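## Task

Pick up the yellow sponge that sits on the low shelf and set it completely inside the front tote, meaning the tote closest to the open edge of the bench. At the end both totes must still be in their original spots on the bench, and the cartons beneath the bench must remain in their spots on the floor, neither moved nor rotated. The low shelf must be standing upright when finished. The robot must not tip over or be left leaning.

## Robot and tools

ROBOT. A Dexmate Vega: a three-wheeled base (two steered, driven front wheels and a passive rear caster), a torso of three links that folds in a Z (torso_hip_rad, torso_knee_rad, torso_waist_rad), two seven-joint arms each ending in a two-finger gripper, and a pan/tilt head. The footprint is 0.70 m long and 0.63 m wide (0.91 m with arms folded); the front edge is 0.35 m ahead of the base origin. Cameras: head_camera, left_wrist_camera, right_wrist_camera.

FRAMES. All positions are metres. Base frame: origin on the floor under the point the base spins about, x forward, y to the robot's left, z up. The odometry frame is where the base frame was when the scene began; base_odometry reports x, y and heading (rad, left positive) in it, from wheel counts only. Each hand point lies between the fingers, 0.033 m back from the closed tips; the fingers run along its z axis, close along its y axis, and the camera side faces -x.

move. One action per call; every argument but cameras belongs to the action. Use base, joints, or both (plus optional speeds or min_time_s), or target by itself.
- base: a relative offset from where the base is now, exactly one key: translate_m (metres, forward positive, -2 to 2), strafe_m (metres, left positive, -2 to 2; heading may creep about 0.02 rad), rotate_rad (radians, counter-clockwise from above positive, -3.2 to 3.2). Wheels first steer toward a new direction, up to about 1.1 s.
- joints: absolute joint angles in radians, keyed by name, any subset. Torso: hip 0 to 1.57, knee 0 to 3.141, waist -1.57 to 1.57 (chest forward lean = knee - hip - waist). Start posture stand = 0.469, 1.617, 1.048; others: stand_high 0.78, 1.57, 0.44; lean_20 0.52, 1.05, 0.18; lean_45 0.52, 1.05, -0.26; low_lean_45 0, 0, -0.79. Left shoulder pitch positive lowers the arm; for the right arm, negative lowers it. Right wrist pitch negative tips the hand down (left: positive). Grippers 0 (closed) to 0.785 per finger. Head pan -2.792 to 2.792 (left positive), head_camera_tilt_rad -1.483 to 1.378 (positive looks down). Folded arms, in key order shoulder pitch, shoulder yaw, upper arm roll, elbow, forearm roll, wrist pitch, wrist yaw: left 1, 0.5, -0.6, -2.5, 0, -0.9, 0; right -1, -0.5, 0.6, -2.5, 0, 0.9, 0. Fold before going to low_lean_45.
- target: an absolute hand pose in the base frame: side (left or right), x, y, z in metres (-3 to 3), pitch_deg (90 points fingers down, 0 level; -30 to 95), heading_deg (0 fingers forward, counter-clockwise positive), optional roll_deg (default 0, jaw level), optional line_only (true: refuse unless a straight path works). Checked only against the robot's own body, not the scene; the robot must be still. Long moves may end "short (part of ...)": resend the same target.
- speeds: lower caps for this action only, translate_m and strafe_m 0.04 to 0.3 m/s, rotate_rad 0.1 to 0.6 rad/s.
- min_time_s: 0.1 to 8, minimum duration of each arm and head motion.
- cameras: list of names, [] for none, omitted or ["all"] for all.

RESULTS. The move line is "done" or the worst status. base_status and joint_status per motion: done, off_target (resting away from target, may still push), contact_stop (arm pushed near full torque; whole arm group halts), time_out, not_followed (collision check withheld the arm), limit_stop_at_motor_heat, unfinished. left_hand_status/right_hand_status: refused (with reason; nothing moved), reached (within 10 mm and 2 degrees), or short with the error. left_hand and right_hand print the pose; back says up or down. pictures gives image order; images can lag the state slightly. turned_by_imu beyond 0.03 rad after a straight or sideways drive usually means the base struck something; a count near 0.000 means blocked or wheels unable to steer. base_tilt is in degrees. MOTOR HOT, OVER-TEMPERATURE FAULT and torque fault lines signal overloaded arms; on_its_own lists uncommanded behaviour. A refusal or stop cancels the rest of that reply's move, wait and finished_scene calls.

OTHER TOOLS. wait: seconds 0 to 10, then returns state and images. zoom_image: camera name and region [x0, y0, x1, y1] in pixels of its newest image, at most 504 by 504. read_manual: section "licences". finished_scene: scene number 1 to 3; irreversible; after ending scene 1 make no further call in that reply.

CAUTIONS. The base keeps pushing when it hits furniture, so approach slowly. Nothing prevents tipping; keep loads and reach moderate. Never let the arms collide or squeeze each other, including gripping the other hand's fingers. After any stop, back the arm off before thinking. Arms hanging straight in lean postures hit the base. Avoid dropping the sponge from height, knocking the shelf, totes or cartons, and hard impacts on anything fixed or heavy. Loose objects may occasionally be nudged by outside pushes.

Each tool is called after ">>>" by a JSON object that holds its "name" and its "arguments".

## Session

>>> {"name": "move", "arguments": {"joints": {"head_pan_rad": 0.0, "head_camera_tilt_rad": 0.35}, "cameras": ["head_camera"]}}

>>> {"name": "move", "arguments": {"joints": {"head_pan_rad": -1.3, "head_camera_tilt_rad": 0.35}, "cameras": ["head_camera"]}}

>>> {"name": "move", "arguments": {"joints": {"head_pan_rad": -2.5, "head_camera_tilt_rad": 0.35}, "cameras": ["head_camera"]}}

>>> {"name": "move", "arguments": {"joints": {"head_pan_rad": 2.5, "head_camera_tilt_rad": 0.35}, "cameras": ["head_camera"]}}

>>> {"name": "move", "arguments": {"joints": {"head_pan_rad": 1.3, "head_camera_tilt_rad": 0.35}, "cameras": ["head_camera"]}}

Scene clock: 0.90 s.
Joint torques (N m): left_arm=[5.76 0.21 -0.75 -3.52 0.92 -1.52 0.03] | right_arm=[-6.53 -3.3 1.71 -4.45 0.14 1.19 -0.06]
move: done
base_odometry: x=+0.000 y=+0.000 heading=+0.000
turned_by_wheels: +0.000
turned_by_imu: +0.000
base_tilt: forward=+0.2 right=-0.8
base_status: not commanded
joint_positions: torso_hip_rad=+0.469 torso_knee_rad=+1.617 torso_waist_rad=+1.048 left_shoulder_pitch_rad=+2.212 left_shoulder_yaw_rad=-0.018 left_upper_arm_roll_rad=-0.010 left_elbow_rad=-1.106 left_forearm_roll_rad=-0.008 left_wrist_pitch_rad=-0.486 left_wrist_yaw_rad=-0.018 left_gripper_rad=+0.005 right_shoulder_pitch_rad=-2.191 right_shoulder_yaw_rad=-0.018 right_upper_arm_roll_rad=+0.006 right_elbow_rad=-1.111 right_forearm_roll_rad=+0.003 right_wrist_pitch_rad=+0.519 right_wrist_yaw_rad=-0.012 right_gripper_rad=+0.005 head_pan_rad=+0.000 head_tilt_rad=+0.000 head_camera_tilt_rad=+0.350
joint_status: all done
chest: x=-0.0112 y=+0.0000 z=+1.4155 quat_wxyz=(+0.999, +0.000, +0.050, +0.000) (m; base frame)
left_hand: x=+0.1884 y=+0.2239 z=+0.6016 quat_wxyz=(+0.413, -0.010, +0.911, -0.007) pitch_deg=+41.3 heading_deg=-0.3 roll_deg=-1.6 back=up (m; base frame)
right_hand: x=+0.2165 y=-0.2457 z=+0.6185 quat_wxyz=(+0.439, -0.003, +0.898, -0.012) pitch_deg=+37.9 heading_deg=-1.3 roll_deg=-1.7 back=up (m; base frame)
pictures: head_camera
Images, in order (width x height): head_camera 896x560.

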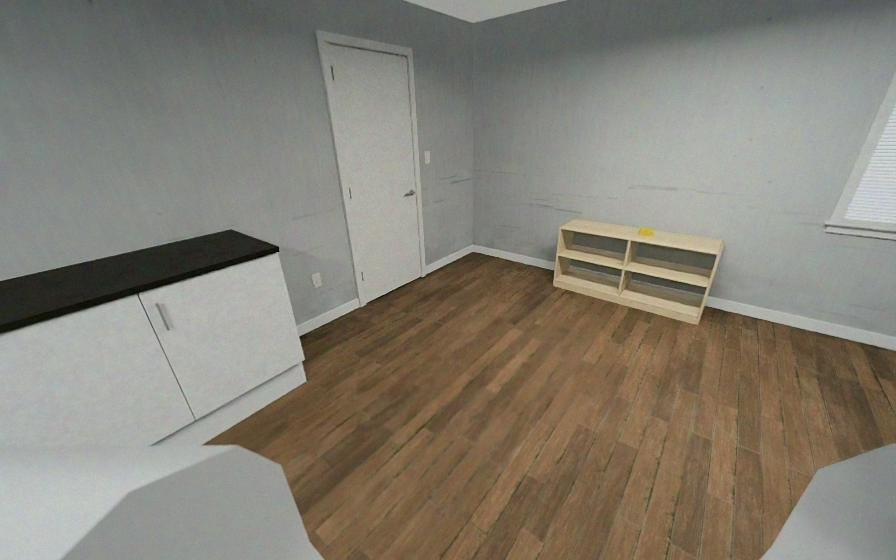

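Scene clock: 2.43 s.
Joint torques (N m): left_arm=[4.03 1.52 -1.12 -2.18 0.01 -0.94 0.17] | right_arm=[-5.4 1 0.93 -4.96 0.07 2.41 -0.12]
move: done
base_odometry: x=+0.000 y=+0.000 heading=+0.000
turned_by_wheels: +0.000
turned_by_imu: +0.000
base_tilt: forward=+0.2 right=-0.8
base_status: not commanded
joint_positions: torso_hip_rad=+0.469 torso_knee_rad=+1.617 torso_waist_rad=+1.048 left_shoulder_pitch_rad=+2.212 left_shoulder_yaw_rad=-0.018 left_upper_arm_roll_rad=-0.010 left_elbow_rad=-1.106 left_forearm_roll_rad=-0.008 left_wrist_pitch_rad=-0.486 left_wrist_yaw_rad=-0.018 left_gripper_rad=+0.005 right_shoulder_pitch_rad=-2.191 right_shoulder_yaw_rad=-0.018 right_upper_arm_roll_rad=+0.006 right_elbow_rad=-1.111 right_forearm_roll_rad=+0.003 right_wrist_pitch_rad=+0.519 right_wrist_yaw_rad=-0.012 right_gripper_rad=+0.005 head_pan_rad=-1.300 head_tilt_rad=+0.000 head_camera_tilt_rad=+0.350
joint_status: all done
chest: x=-0.0112 y=+0.0000 z=+1.4155 quat_wxyz=(+0.999, +0.000, +0.050, +0.000) (m; base frame)
left_hand: x=+0.1884 y=+0.2239 z=+0.6016 quat_wxyz=(+0.413, -0.010, +0.911, -0.007) pitch_deg=+41.3 heading_deg=-0.3 roll_deg=-1.6 back=up (m; base frame)
right_hand: x=+0.2165 y=-0.2457 z=+0.6185 quat_wxyz=(+0.439, -0.003, +0.898, -0.012) pitch_deg=+37.9 heading_deg=-1.3 roll_deg=-1.7 back=up (m; base frame)
pictures: head_camera
Images, in order (width x height): head_camera 896x560.

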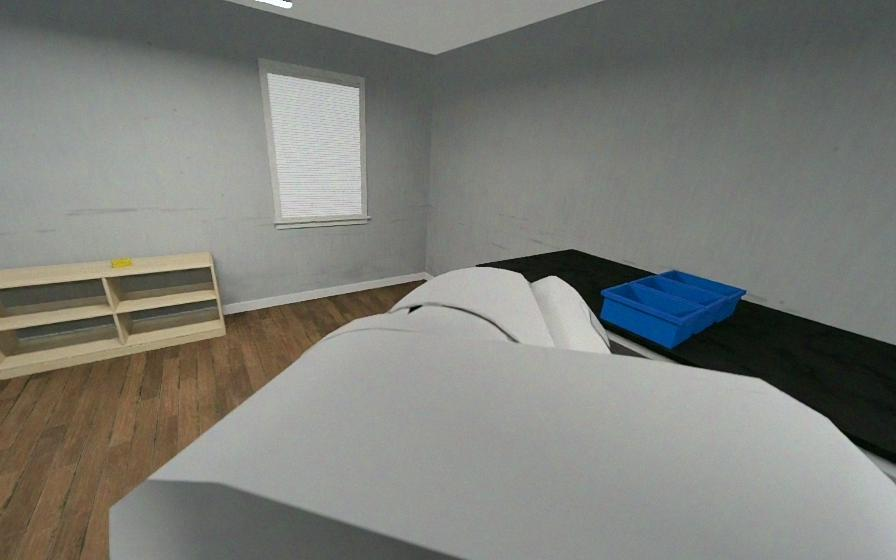

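Scene clock: 3.90 s.
Joint torques (N m): left_arm=[4.62 -0.89 1.85 -3.67 0.36 -0.51 -0.09] | right_arm=[-5.32 -0.4 0.16 -5.3 0.44 1.77 -0.36]
move: done
base_odometry: x=+0.000 y=+0.000 heading=+0.000
turned_by_wheels: +0.000
turned_by_imu: +0.000
base_tilt: forward=+0.2 right=-0.7
base_status: not commanded
joint_positions: torso_hip_rad=+0.469 torso_knee_rad=+1.617 torso_waist_rad=+1.048 left_shoulder_pitch_rad=+2.212 left_shoulder_yaw_rad=-0.018 left_upper_arm_roll_rad=-0.010 left_elbow_rad=-1.106 left_forearm_roll_rad=-0.008 left_wrist_pitch_rad=-0.486 left_wrist_yaw_rad=-0.018 left_gripper_rad=+0.005 right_shoulder_pitch_rad=-2.191 right_shoulder_yaw_rad=-0.018 right_upper_arm_roll_rad=+0.006 right_elbow_rad=-1.111 right_forearm_roll_rad=+0.003 right_wrist_pitch_rad=+0.519 right_wrist_yaw_rad=-0.012 right_gripper_rad=+0.005 head_pan_rad=-2.500 head_tilt_rad=+0.000 head_camera_tilt_rad=+0.350
joint_status: all done
chest: x=-0.0112 y=+0.0000 z=+1.4155 quat_wxyz=(+0.999, +0.000, +0.050, +0.000) (m; base frame)
left_hand: x=+0.1884 y=+0.2239 z=+0.6016 quat_wxyz=(+0.413, -0.010, +0.911, -0.007) pitch_deg=+41.3 heading_deg=-0.3 roll_deg=-1.6 back=up (m; base frame)
right_hand: x=+0.2165 y=-0.2457 z=+0.6185 quat_wxyz=(+0.439, -0.003, +0.898, -0.012) pitch_deg=+37.9 heading_deg=-1.3 roll_deg=-1.7 back=up (m; base frame)
pictures: head_camera
Images, in order (width x height): head_camera 896x560.

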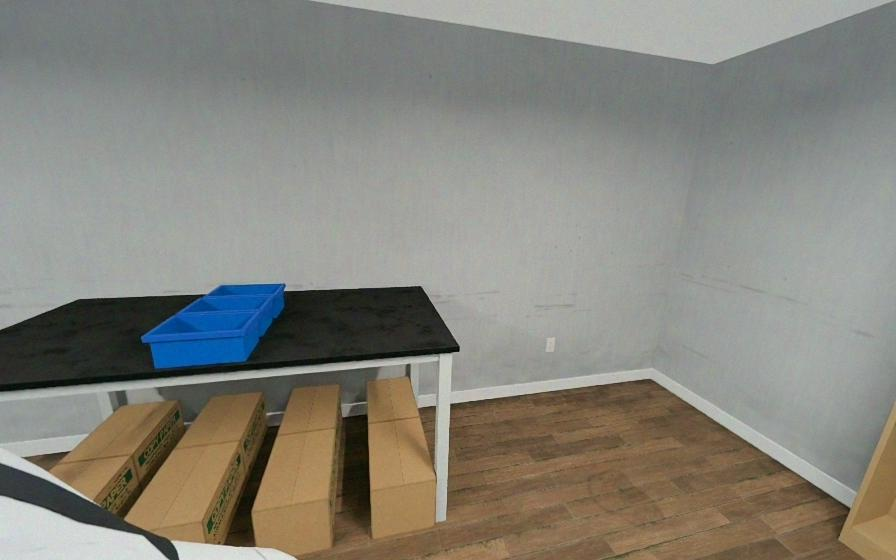

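Scene clock: 7.90 s.
Joint torques (N m): left_arm=[7.39 -1.4 1.47 -3.96 0.61 -0.19 -0.2] | right_arm=[-5.21 0.38 -0.92 -6.17 -0.3 2.24 -0.02]
move: done
base_odometry: x=+0.000 y=+0.000 heading=+0.000
turned_by_wheels: +0.000
turned_by_imu: +0.001
base_tilt: forward=+0.2 right=-0.7
base_status: not commanded
joint_positions: torso_hip_rad=+0.469 torso_knee_rad=+1.617 torso_waist_rad=+1.048 left_shoulder_pitch_rad=+2.212 left_shoulder_yaw_rad=-0.018 left_upper_arm_roll_rad=-0.010 left_elbow_rad=-1.106 left_forearm_roll_rad=-0.008 left_wrist_pitch_rad=-0.486 left_wrist_yaw_rad=-0.018 left_gripper_rad=+0.005 right_shoulder_pitch_rad=-2.191 right_shoulder_yaw_rad=-0.018 right_upper_arm_roll_rad=+0.006 right_elbow_rad=-1.111 right_forearm_roll_rad=+0.003 right_wrist_pitch_rad=+0.519 right_wrist_yaw_rad=-0.012 right_gripper_rad=+0.005 head_pan_rad=+2.500 head_tilt_rad=+0.000 head_camera_tilt_rad=+0.350
joint_status: all done
chest: x=-0.0112 y=+0.0000 z=+1.4155 quat_wxyz=(+0.999, +0.000, +0.050, +0.000) (m; base frame)
left_hand: x=+0.1884 y=+0.2239 z=+0.6016 quat_wxyz=(+0.413, -0.010, +0.911, -0.007) pitch_deg=+41.3 heading_deg=-0.3 roll_deg=-1.6 back=up (m; base frame)
right_hand: x=+0.2165 y=-0.2457 z=+0.6185 quat_wxyz=(+0.439, -0.003, +0.898, -0.012) pitch_deg=+37.9 heading_deg=-1.3 roll_deg=-1.7 back=up (m; base frame)
pictures: head_camera
Images, in order (width x height): head_camera 896x560.

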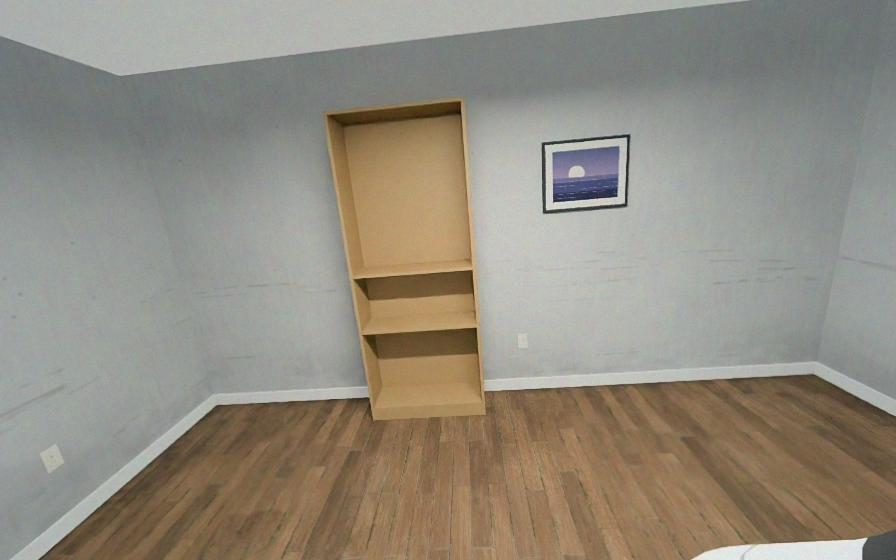

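Scene clock: 9.37 s.
Joint torques (N m): left_arm=[4.07 -0.15 -0.1 -4.13 0.81 -1.36 -0.24] | right_arm=[-6.54 -0.77 0.05 -4.3 -0.2 1.69 -0.02]
move: done
base_odometry: x=+0.000 y=+0.000 heading=+0.000
turned_by_wheels: +0.000
turned_by_imu: +0.000
base_tilt: forward=+0.2 right=-0.8
base_status: not commanded
joint_positions: torso_hip_rad=+0.469 torso_knee_rad=+1.617 torso_waist_rad=+1.048 left_shoulder_pitch_rad=+2.212 left_shoulder_yaw_rad=-0.018 left_upper_arm_roll_rad=-0.010 left_elbow_rad=-1.106 left_forearm_roll_rad=-0.008 left_wrist_pitch_rad=-0.486 left_wrist_yaw_rad=-0.018 left_gripper_rad=+0.005 right_shoulder_pitch_rad=-2.191 right_shoulder_yaw_rad=-0.018 right_upper_arm_roll_rad=+0.006 right_elbow_rad=-1.111 right_forearm_roll_rad=+0.003 right_wrist_pitch_rad=+0.519 right_wrist_yaw_rad=-0.012 right_gripper_rad=+0.005 head_pan_rad=+1.300 head_tilt_rad=+0.000 head_camera_tilt_rad=+0.350
joint_status: all done
chest: x=-0.0112 y=+0.0000 z=+1.4155 quat_wxyz=(+0.999, +0.000, +0.050, +0.000) (m; base frame)
left_hand: x=+0.1884 y=+0.2239 z=+0.6016 quat_wxyz=(+0.413, -0.010, +0.911, -0.007) pitch_deg=+41.3 heading_deg=-0.3 roll_deg=-1.6 back=up (m; base frame)
right_hand: x=+0.2165 y=-0.2457 z=+0.6185 quat_wxyz=(+0.439, -0.003, +0.898, -0.012) pitch_deg=+37.9 heading_deg=-1.3 roll_deg=-1.7 back=up (m; base frame)
pictures: head_camera
Images, in order (width x height): head_camera 896x560.

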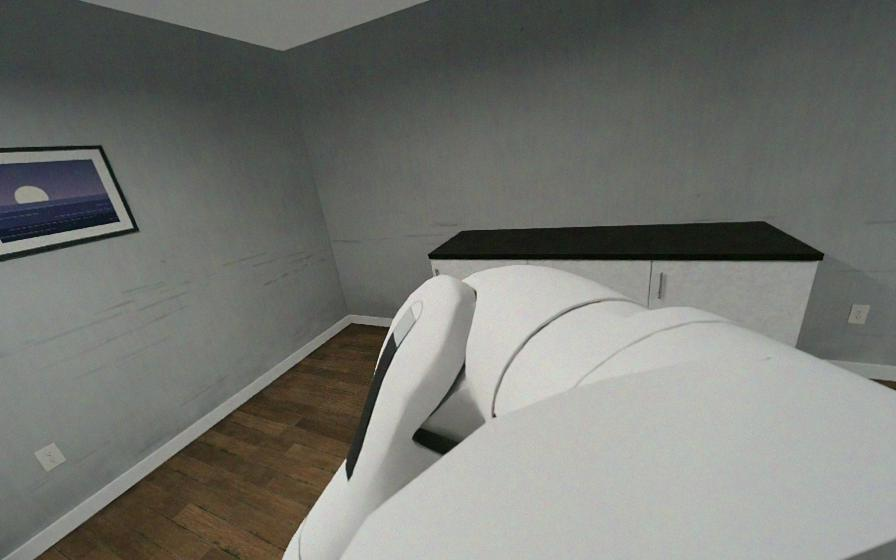

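>>> {"name": "move", "arguments": {"base": {"rotate_rad": -0.51}, "joints": {"left_shoulder_pitch_rad": 1, "left_shoulder_yaw_rad": 0.5, "left_upper_arm_roll_rad": -0.6, "left_elbow_rad": -2.5, "left_forearm_roll_rad": 0, "left_wrist_pitch_rad": -0.9, "left_wrist_yaw_rad": 0, "right_shoulder_pitch_rad": -1, "right_shoulder_yaw_rad": -0.5, "right_upper_arm_roll_rad": 0.6, "right_elbow_rad": -2.5, "right_forearm_roll_rad": 0, "right_wrist_pitch_rad": 0.9, "right_wrist_yaw_rad": 0, "head_pan_rad": 0, "head_camera_tilt_rad": 0.3}, "cameras": ["head_camera"]}}

>>> {"name": "move", "arguments": {"base": {"translate_m": 2.0}, "joints": {"torso_hip_rad": 0.52, "torso_knee_rad": 1.3, "torso_waist_rad": -0.1, "right_shoulder_pitch_rad": 0.685, "right_shoulder_yaw_rad": -0.477, "right_upper_arm_roll_rad": -1.685, "right_elbow_rad": -1.853, "right_forearm_roll_rad": -0.013, "right_wrist_pitch_rad": -0.946, "right_wrist_yaw_rad": 1.311, "right_gripper_rad": 0.5, "head_camera_tilt_rad": 0.1}, "min_time_s": 7.2, "cameras": ["head_camera", "right_wrist_camera"]}}

Scene clock: 92.97 s.
Joint torques (N m): left_arm=[-14.86 5.66 -0.52 -0.48 -0.39 1.63 0.3] | right_arm=[14.89 -9.54 4.37 -2.81 0.16 -2.51 0.05]
move: done
base_odometry: x=+0.001 y=+0.000 heading=-0.511
turned_by_wheels: -0.511
turned_by_imu: -0.506
base_tilt: forward=+0.3 right=-0.8
base_status: done
joint_positions: torso_hip_rad=+0.469 torso_knee_rad=+1.617 torso_waist_rad=+1.048 left_shoulder_pitch_rad=+1.004 left_shoulder_yaw_rad=+0.498 left_upper_arm_roll_rad=-0.598 left_elbow_rad=-2.496 left_forearm_roll_rad=+0.000 left_wrist_pitch_rad=-0.899 left_wrist_yaw_rad=+0.000 left_gripper_rad=+0.005 right_shoulder_pitch_rad=-1.003 right_shoulder_yaw_rad=-0.498 right_upper_arm_roll_rad=+0.598 right_elbow_rad=-2.496 right_forearm_roll_rad=+0.000 right_wrist_pitch_rad=+0.899 right_wrist_yaw_rad=+0.000 right_gripper_rad=+0.005 head_pan_rad=+0.000 head_tilt_rad=+0.000 head_camera_tilt_rad=+0.300
joint_status: all done
chest: x=-0.0112 y=+0.0000 z=+1.4155 quat_wxyz=(+0.999, +0.000, +0.050, +0.000) (m; base frame)
left_hand: x=-0.0210 y=+0.1550 z=+1.7183 quat_wxyz=(+0.841, +0.204, -0.395, +0.309) pitch_deg=-37.3 heading_deg=-132.5 roll_deg=-7.2 back=down (m; base frame)
right_hand: x=-0.0212 y=-0.1551 z=+1.7183 quat_wxyz=(+0.841, -0.204, -0.395, -0.309) pitch_deg=-37.3 heading_deg=+132.5 roll_deg=+7.2 back=down (m; base frame)
pictures: head_camera
Images, in order (width x height): head_camera 896x560.

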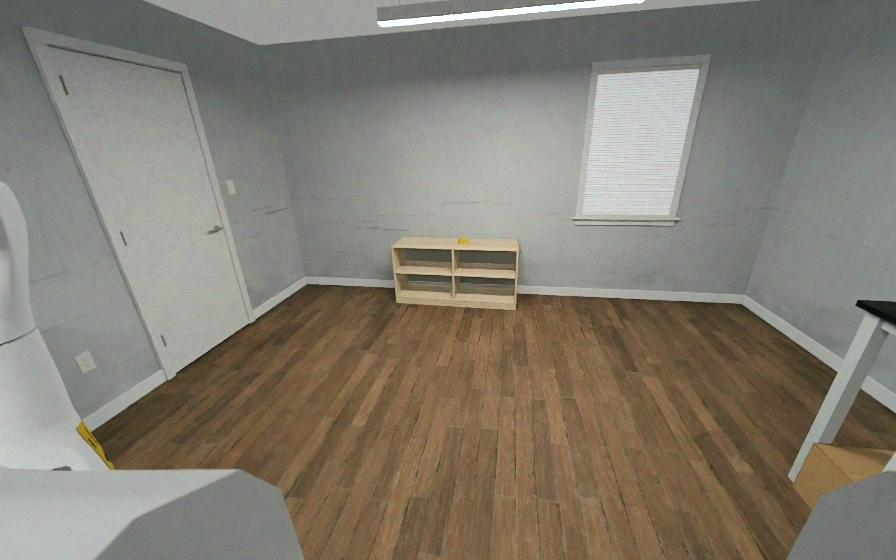

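Scene clock: 102.13 s.
Joint torques (N m): left_arm=[-7.27 5.15 -4.48 -2.78 -0.11 -0.11 0.71] | right_arm=[25.92 4.68 5.1 0.34 -0.76 -0.95 0.43]
move: done
base_odometry: x=+1.745 y=-0.979 heading=-0.512
turned_by_wheels: -0.001
turned_by_imu: +0.012
base_tilt: forward=+0.3 right=-0.8
base_status: done
joint_positions: torso_hip_rad=+0.520 torso_knee_rad=+1.300 torso_waist_rad=-0.100 left_shoulder_pitch_rad=+1.000 left_shoulder_yaw_rad=+0.500 left_upper_arm_roll_rad=-0.600 left_elbow_rad=-2.500 left_forearm_roll_rad=+0.000 left_wrist_pitch_rad=-0.900 left_wrist_yaw_rad=+0.000 left_gripper_rad=+0.005 right_shoulder_pitch_rad=+0.684 right_shoulder_yaw_rad=-0.477 right_upper_arm_roll_rad=-1.684 right_elbow_rad=-1.854 right_forearm_roll_rad=-0.013 right_wrist_pitch_rad=-0.945 right_wrist_yaw_rad=+1.310 right_gripper_rad=+0.500 head_pan_rad=+0.000 head_tilt_rad=+0.000 head_camera_tilt_rad=+0.100
joint_status: all done
chest: x=+0.1527 y=+0.0000 z=+1.2560 quat_wxyz=(+0.905, +0.000, +0.426, +0.000) (m; base frame)
left_hand: x=+0.3555 y=+0.1533 z=+1.4790 quat_wxyz=(+0.927, +0.307, -0.049, +0.209) pitch_deg=-53.8 heading_deg=-86.5 roll_deg=-68.2 back=down (m; base frame)
right_hand: x=+0.5997 y=-0.0186 z=+0.7806 quat_wxyz=(+0.004, -0.845, +0.535, +0.002) pitch_deg=+89.5 heading_deg=+115.3 roll_deg=+0.0 (m; base frame)
pictures: head_camera, right_wrist_camera
Images, in order (width x height): head_camera 896x560, right_wrist_camera 672x420.

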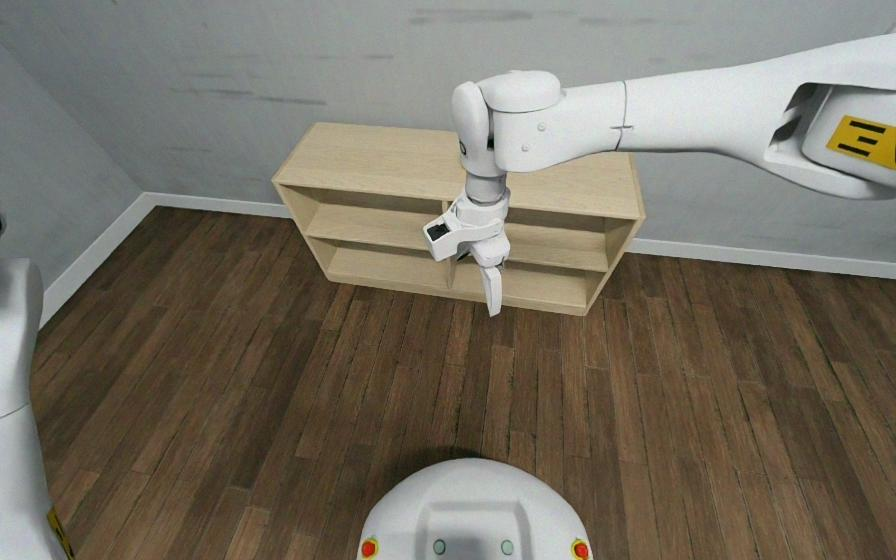

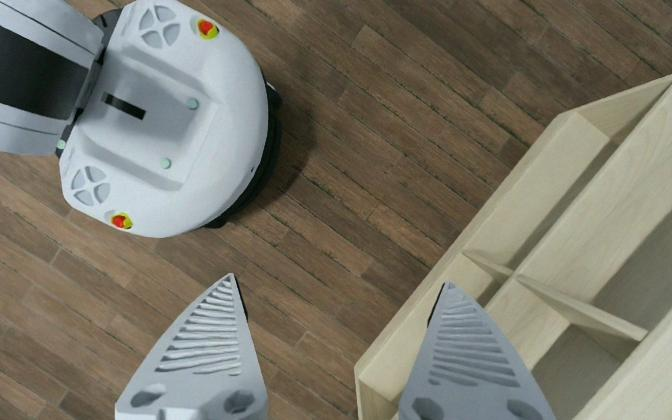

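>>> {"name": "move", "arguments": {"base": {"rotate_rad": -0.138}, "cameras": ["head_camera"]}}

>>> {"name": "move", "arguments": {"base": {"translate_m": 0.45}, "joints": {"head_camera_tilt_rad": 0.2}, "cameras": ["head_camera", "right_wrist_camera"]}}

Scene clock: 122.03 s.
Joint torques (N m): left_arm=[-10.77 4.22 -2.67 -3.75 -0.44 -0.79 1.01] | right_arm=[25.79 1.88 2.8 2.48 -0.78 -0.3 -0.26]
move: done
base_odometry: x=+1.745 y=-0.978 heading=-0.650
turned_by_wheels: -0.138
turned_by_imu: -0.138
base_tilt: forward=+0.3 right=-0.8
base_status: done
joint_positions: torso_hip_rad=+0.520 torso_knee_rad=+1.300 torso_waist_rad=-0.100 left_shoulder_pitch_rad=+1.000 left_shoulder_yaw_rad=+0.500 left_upper_arm_roll_rad=-0.600 left_elbow_rad=-2.500 left_forearm_roll_rad=+0.000 left_wrist_pitch_rad=-0.900 left_wrist_yaw_rad=+0.000 left_gripper_rad=+0.005 right_shoulder_pitch_rad=+0.685 right_shoulder_yaw_rad=-0.477 right_upper_arm_roll_rad=-1.685 right_elbow_rad=-1.853 right_forearm_roll_rad=-0.013 right_wrist_pitch_rad=-0.946 right_wrist_yaw_rad=+1.311 right_gripper_rad=+0.500 head_pan_rad=+0.000 head_tilt_rad=+0.000 head_camera_tilt_rad=+0.100
joint_status: not commanded
chest: x=+0.1526 y=+0.0000 z=+1.2560 quat_wxyz=(+0.905, +0.000, +0.426, +0.000) (m; base frame)
left_hand: x=+0.3555 y=+0.1533 z=+1.4790 quat_wxyz=(+0.927, +0.307, -0.049, +0.209) pitch_deg=-53.8 heading_deg=-86.5 roll_deg=-68.2 back=down (m; base frame)
right_hand: x=+0.5998 y=-0.0193 z=+0.7806 quat_wxyz=(+0.003, -0.844, +0.536, +0.001) pitch_deg=+89.6 heading_deg=+115.2 roll_deg=+0.0 (m; base frame)
pictures: head_camera
Images, in order (width x height): head_camera 896x560.

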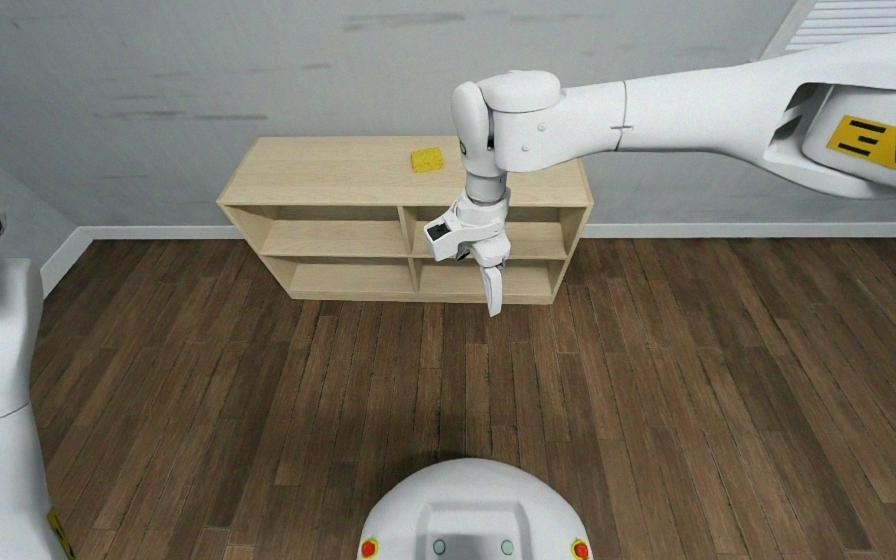

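Scene clock: 125.70 s.
Joint torques (N m): left_arm=[-10.68 4.22 -7.03 -4.01 -0.54 0.42 0.17] | right_arm=[25.44 2.32 3.37 1.16 -0.68 -0.6 0.47]
move: done
base_odometry: x=+2.103 y=-1.251 heading=-0.651
turned_by_wheels: -0.001
turned_by_imu: +0.002
base_tilt: forward=+0.2 right=-0.7
base_status: done
joint_positions: torso_hip_rad=+0.520 torso_knee_rad=+1.300 torso_waist_rad=-0.100 left_shoulder_pitch_rad=+1.000 left_shoulder_yaw_rad=+0.500 left_upper_arm_roll_rad=-0.600 left_elbow_rad=-2.500 left_forearm_roll_rad=+0.000 left_wrist_pitch_rad=-0.900 left_wrist_yaw_rad=+0.000 left_gripper_rad=+0.005 right_shoulder_pitch_rad=+0.685 right_shoulder_yaw_rad=-0.477 right_upper_arm_roll_rad=-1.685 right_elbow_rad=-1.853 right_forearm_roll_rad=-0.013 right_wrist_pitch_rad=-0.946 right_wrist_yaw_rad=+1.311 right_gripper_rad=+0.500 head_pan_rad=+0.000 head_tilt_rad=+0.000 head_camera_tilt_rad=+0.200
joint_status: all done
chest: x=+0.1527 y=+0.0000 z=+1.2560 quat_wxyz=(+0.905, +0.000, +0.426, +0.000) (m; base frame)
left_hand: x=+0.3555 y=+0.1533 z=+1.4790 quat_wxyz=(+0.927, +0.307, -0.049, +0.209) pitch_deg=-53.8 heading_deg=-86.5 roll_deg=-68.2 back=down (m; base frame)
right_hand: x=+0.5998 y=-0.0193 z=+0.7806 quat_wxyz=(+0.003, -0.844, +0.536, +0.001) pitch_deg=+89.6 heading_deg=+115.2 roll_deg=+0.0 (m; base frame)
pictures: head_camera, right_wrist_camera
Images, in order (width x height): head_camera 896x560, right_wrist_camera 672x420.

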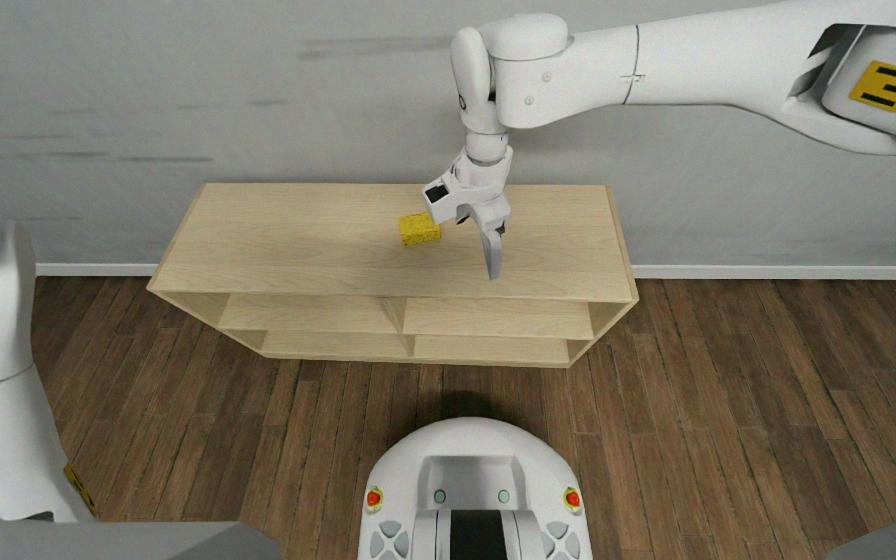

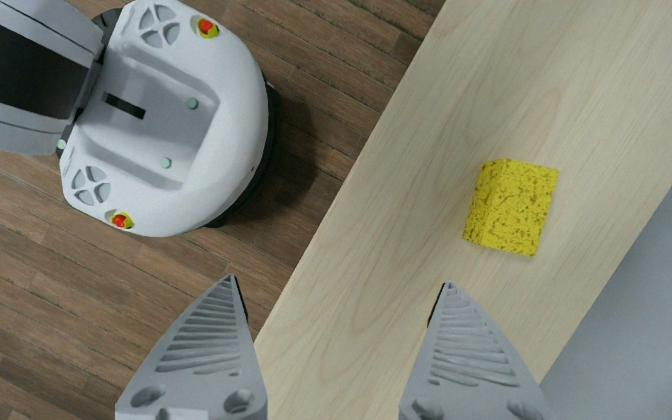

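>>> {"name": "zoom_image", "arguments": {"camera": "right_wrist_camera", "region": [440, 130, 600, 280]}}

>>> {"name": "zoom_image", "arguments": {"camera": "head_camera", "region": [370, 190, 480, 270]}}

Scaled by 3.150 from the camera's 672x420 image, which has a finer 960x600 frame.

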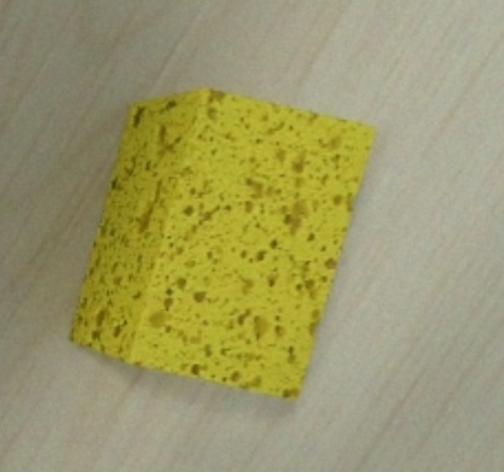

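Scaled by 4.582 from the camera's 896x560 image, which has a finer 960x600 frame.

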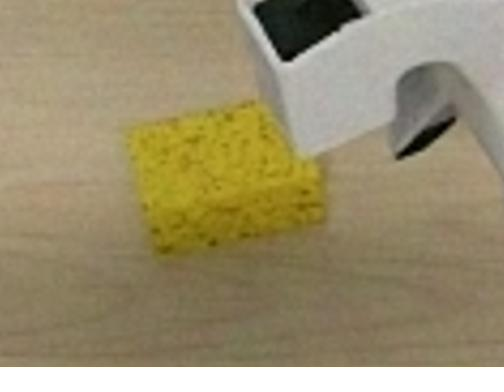

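>>> {"name": "move", "arguments": {"base": {"rotate_rad": 0.16}, "cameras": []}}

>>> {"name": "move", "arguments": {"base": {"translate_m": 0.155}, "cameras": ["right_wrist_camera"]}}

>>> {"name": "move", "arguments": {"target": {"side": "right", "x": 0.609, "y": -0.015, "z": 0.634, "pitch_deg": 90, "heading_deg": 90, "line_only": true}, "cameras": ["head_camera", "right_wrist_camera"]}}

Scene clock: 158.07 s.
Joint torques (N m): left_arm=[-11.54 5.32 -4.46 -4.9 -1.35 1.44 0.78] | right_arm=[24.57 -0.73 5.07 -0.46 -0.8 -0.57 0.03]
move: done
base_odometry: x=+2.103 y=-1.251 heading=-0.491
turned_by_wheels: +0.160
turned_by_imu: +0.158
base_tilt: forward=+0.2 right=-0.8
base_status: done
joint_positions: torso_hip_rad=+0.520 torso_knee_rad=+1.300 torso_waist_rad=-0.100 left_shoulder_pitch_rad=+1.000 left_shoulder_yaw_rad=+0.500 left_upper_arm_roll_rad=-0.600 left_elbow_rad=-2.500 left_forearm_roll_rad=+0.000 left_wrist_pitch_rad=-0.900 left_wrist_yaw_rad=+0.000 left_gripper_rad=+0.005 right_shoulder_pitch_rad=+0.685 right_shoulder_yaw_rad=-0.477 right_upper_arm_roll_rad=-1.685 right_elbow_rad=-1.853 right_forearm_roll_rad=-0.013 right_wrist_pitch_rad=-0.946 right_wrist_yaw_rad=+1.311 right_gripper_rad=+0.500 head_pan_rad=+0.000 head_tilt_rad=+0.000 head_camera_tilt_rad=+0.200
joint_status: not commanded
chest: x=+0.1526 y=+0.0000 z=+1.2560 quat_wxyz=(+0.905, +0.000, +0.426, +0.000) (m; base frame)
left_hand: x=+0.3555 y=+0.1533 z=+1.4790 quat_wxyz=(+0.927, +0.307, -0.049, +0.209) pitch_deg=-53.8 heading_deg=-86.5 roll_deg=-68.2 back=down (m; base frame)
right_hand: x=+0.5998 y=-0.0193 z=+0.7806 quat_wxyz=(+0.003, -0.844, +0.536, +0.001) pitch_deg=+89.6 heading_deg=+115.2 roll_deg=+0.0 (m; base frame)
pictures: none
No camera images: "cameras" was empty.

Scene clock: 160.63 s.
Joint torques (N m): left_arm=[-11.33 5.01 -2.5 -4.19 -0.63 0.48 0.72] | right_arm=[24.92 2.21 3.83 1.54 -0.85 -0.66 0.07]
move: done
base_odometry: x=+2.240 y=-1.324 heading=-0.490
turned_by_wheels: +0.001
turned_by_imu: +0.003
base_tilt: forward=+0.3 right=-0.8
base_status: done
joint_positions: torso_hip_rad=+0.520 torso_knee_rad=+1.300 torso_waist_rad=-0.100 left_shoulder_pitch_rad=+1.000 left_shoulder_yaw_rad=+0.500 left_upper_arm_roll_rad=-0.600 left_elbow_rad=-2.500 left_forearm_roll_rad=+0.000 left_wrist_pitch_rad=-0.900 left_wrist_yaw_rad=+0.000 left_gripper_rad=+0.005 right_shoulder_pitch_rad=+0.685 right_shoulder_yaw_rad=-0.477 right_upper_arm_roll_rad=-1.685 right_elbow_rad=-1.853 right_forearm_roll_rad=-0.013 right_wrist_pitch_rad=-0.946 right_wrist_yaw_rad=+1.311 right_gripper_rad=+0.500 head_pan_rad=+0.000 head_tilt_rad=+0.000 head_camera_tilt_rad=+0.200
joint_status: not commanded
chest: x=+0.1527 y=+0.0000 z=+1.2559 quat_wxyz=(+0.905, +0.000, +0.426, +0.000) (m; base frame)
left_hand: x=+0.3555 y=+0.1533 z=+1.4790 quat_wxyz=(+0.927, +0.307, -0.049, +0.209) pitch_deg=-53.8 heading_deg=-86.5 roll_deg=-68.2 back=down (m; base frame)
right_hand: x=+0.5998 y=-0.0193 z=+0.7805 quat_wxyz=(+0.003, -0.844, +0.536, +0.001) pitch_deg=+89.6 heading_deg=+115.2 roll_deg=+0.0 (m; base frame)
pictures: right_wrist_camera
Images, in order (width x height): right_wrist_camera 672x420.

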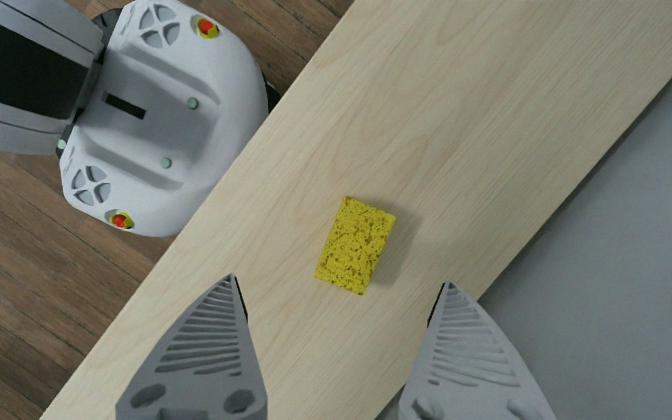

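Scene clock: 163.57 s.
Joint torques (N m): left_arm=[-9.42 4.79 -4.54 -5.83 -1.54 0.29 0.42] | right_arm=[9.28 4.62 11.06 -0.97 -0.66 -1.2 -0.28]
move: done
base_odometry: x=+2.240 y=-1.324 heading=-0.490
turned_by_wheels: +0.000
turned_by_imu: +0.000
base_tilt: forward=+0.2 right=-0.8
base_status: not commanded
joint_positions: torso_hip_rad=+0.520 torso_knee_rad=+1.300 torso_waist_rad=-0.100 left_shoulder_pitch_rad=+1.000 left_shoulder_yaw_rad=+0.500 left_upper_arm_roll_rad=-0.600 left_elbow_rad=-2.500 left_forearm_roll_rad=+0.000 left_wrist_pitch_rad=-0.900 left_wrist_yaw_rad=+0.000 left_gripper_rad=+0.005 right_shoulder_pitch_rad=+0.332 right_shoulder_yaw_rad=-0.274 right_upper_arm_roll_rad=-1.570 right_elbow_rad=-1.434 right_forearm_roll_rad=-0.006 right_wrist_pitch_rad=-1.157 right_wrist_yaw_rad=+1.028 right_gripper_rad=+0.500 head_pan_rad=+0.000 head_tilt_rad=+0.000 head_camera_tilt_rad=+0.200
joint_status: not commanded
chest: x=+0.1527 y=+0.0000 z=+1.2559 quat_wxyz=(+0.905, +0.000, +0.426, +0.000) (m; base frame)
left_hand: x=+0.3555 y=+0.1533 z=+1.4790 quat_wxyz=(+0.927, +0.307, -0.049, +0.209) pitch_deg=-53.8 heading_deg=-86.5 roll_deg=-68.2 back=down (m; base frame)
right_hand: x=+0.6092 y=-0.0149 z=+0.6352 quat_wxyz=(+0.000, -0.708, +0.706, +0.000) pitch_deg=+90.0 heading_deg=+90.2 roll_deg=+0.0 (m; base frame)
right_hand_status: reached (straight line, planned for 1.7 s): 1 mm and 0.2 deg off.
pictures: head_camera, right_wrist_camera
Images, in order (width x height): head_camera 896x560, right_wrist_camera 672x420.

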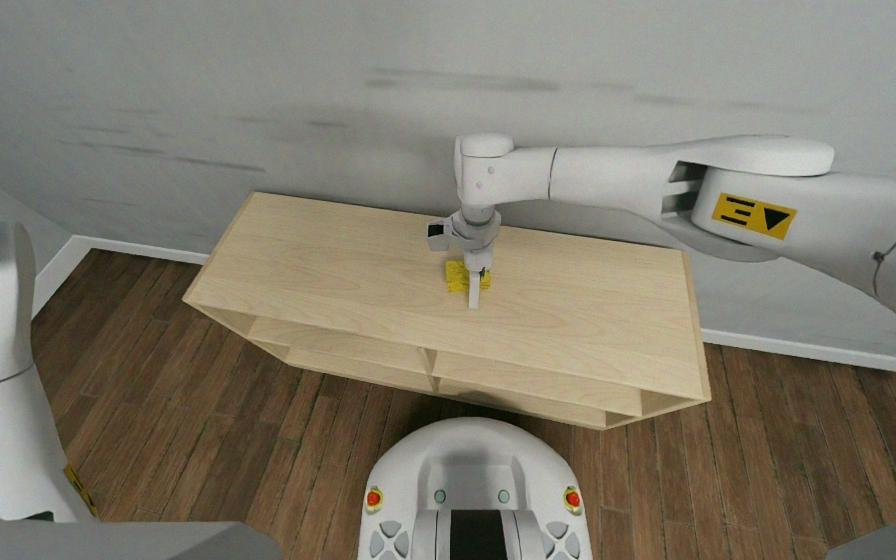

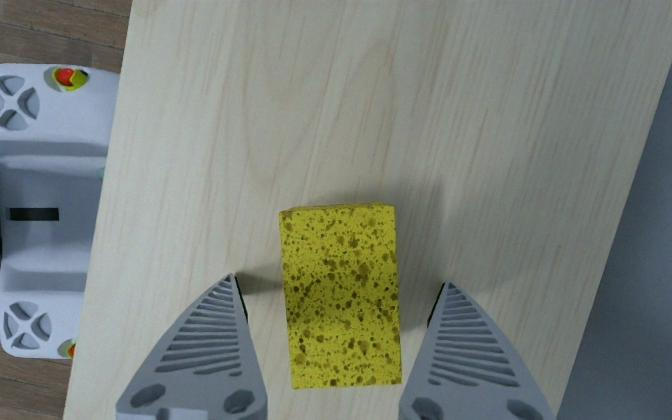

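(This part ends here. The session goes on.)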